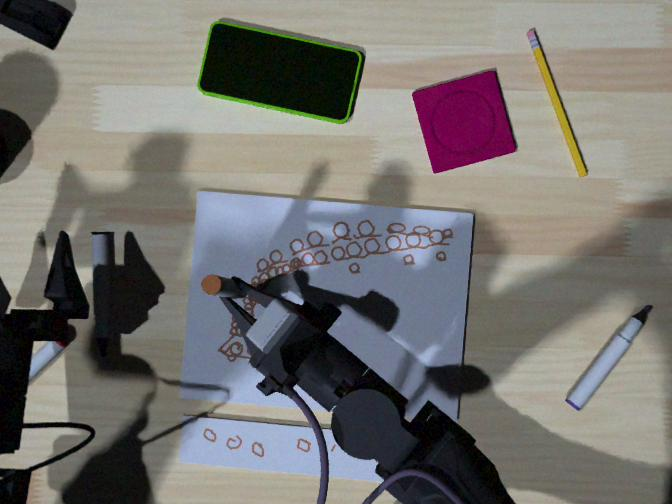

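Call:
move(
  target=[
    [0,0,0,0,0,0,1,0,0,-0.022644,0,-0.032967,0.026408,-0.9],
    [0,0,0,0,0,0,1,0,0,-0.031637,0,-0.045557,0.013369,-0.9],
    [0,0,0,0,0,0,1,-0.015616,0,-0.031637,0,-0.045557,0.013369,-0.9],
  ],
  speed=[0.5, 0.045, 0.15],
  blend=[0.001, 0, 0],
)

Call:
move(
  target=[
    [0,0,0,0,0,0,1,0,0,0,0,0,-0.002698,-0.9],
    [0,0,0,0,0,0,1,0,0,-0.001888,0,-0.002702,-0.004038,-0.9],
    [0,0,0,0,0,0,1,0,0,-0.002593,0,-0.003712,-0.005861,-0.9],
    [0,0,0,0,0,0,1,0,0,0.016778,0,0.011969,-0.005861,-0.9],
    [0,0,0,0,0,0,1,0,0,0.018478,0,0.014342,-0.00852,-0.9],
    [0,0,0,0,0,0,1,0,0,0.022582,0,0.020072,-0.0096,-0.9],
    [0,0,0,0,0,0,1,0,0,0.022582,0,0.020072,0.000922,-0.9],
    [0,0,0,0,0,0,1,0,0,0.026686,0,0.025802,0.002033,-0.9],
    [0,0,0,0,0,0,1,0,0,0.028386,0,0.028175,0.004661,-0.9],
    [0,0,0,0,0,0,1,0,0,0.008657,0,0.012396,0.004661,-0.9],
    [0,0,0,0,0,0,1,0,0,0.007009,0,0.010037,0.007289,-0.9],
    [0,0,0,0,0,0,1,0,0,0.003032,0,0.004342,0.0084,-0.9],
    [0,0,0,0,0,0,1,0,0,0.003032,0,0.004342,-0.002122,-0.9],
    [0,0,0,0,0,0,1,0,0,0,0,0,-0.002698,-0.9],
    [0,0,0,0,0,0,1,0.015616,0,0,0,0,-0.002698,-0.9],
  ],
  speed=[0.035, 0.035, 0.035, 0.1, 0.035, 0.035, 0.1, 0.035, 0.035, 0.1, 0.035, 0.035, 0.1, 0.035, 0.3],
  blend=[0.001, 0.0015, 0.0015, 0.0015, 0.0015, 0.0015, 0.0015, 0.0015, 0.0015, 0.0015, 0.0015, 0.0015, 0.0015, 0.0015, 0],
)

Scene clock: 759.13 s.
left_arm: end_effector_position=(+0.3943, +0.3349, +0.1104) grip_measured=+1.000 grip_effort_nm=0.00 end_effector_quat_wxyz=(+0.619, -0.006, +0.785, +0.003) | right_arm: end_effector_position=(+0.3221, +0.1002, +0.0782) grip_measured=-0.642 grip_effort_nm=-1.03 end_effector_quat_wxyz=(+0.565, -0.347, +0.693, +0.283)
Joint names: [wrist pitch, wrist roll, shoulder, wrist yaw, elbow, waist]
Joint positions: left_arm=[1.014 -0.014 1.582 -0.052 0.332 -0.05 0.094] | right_arm=[1.03 0.001 2.147 0.001 0.914 0.945 0.017]
Joint torques (N m): left_arm=[1.66 0.02 -6.52 -0.03 5.09 -0.12] | right_arm=[1.52 -0.02 -10.73 0 4.03 -0.5]
Heat: left arm: 45 °C; right arm: 47 °C.
Joint targets: left_arm=[1.021 -0.015 1.574 -0.052 0.340 -0.050] | right_arm=[1.014 0.000 2.112 0.000 0.907 0.939]
move: done

Scene clock: 763.87 s.
left_arm: end_effector_position=(+0.3943, +0.3349, +0.1104) grip_measured=+1.000 grip_effort_nm=0.00 end_effector_quat_wxyz=(+0.619, -0.006, +0.785, +0.003) | right_arm: end_effector_position=(+0.3258, +0.1013, +0.0986) grip_measured=-0.642 grip_effort_nm=-1.03 end_effector_quat_wxyz=(+0.594, -0.333, +0.670, +0.296)
Joint names: [wrist pitch, wrist roll, shoulder, wrist yaw, elbow, waist]
Joint positions: left_arm=[1.014 -0.014 1.582 -0.052 0.332 -0.05 0.094] | right_arm=[1.114 0.001 2.147 0.001 0.913 0.94 0.017]
Joint torques (N m): left_arm=[1.67 0.06 -6.31 -0.01 5.24 -0.05] | right_arm=[1.95 -0.01 -10.76 -0.01 4.11 -0.68]
Heat: left arm: 45 °C; right arm: 47 °C.
Joint targets: left_arm=[1.021 -0.015 1.574 -0.052 0.340 -0.050] | right_arm=[1.147 0.000 2.112 0.000 0.907 0.933]
move: done


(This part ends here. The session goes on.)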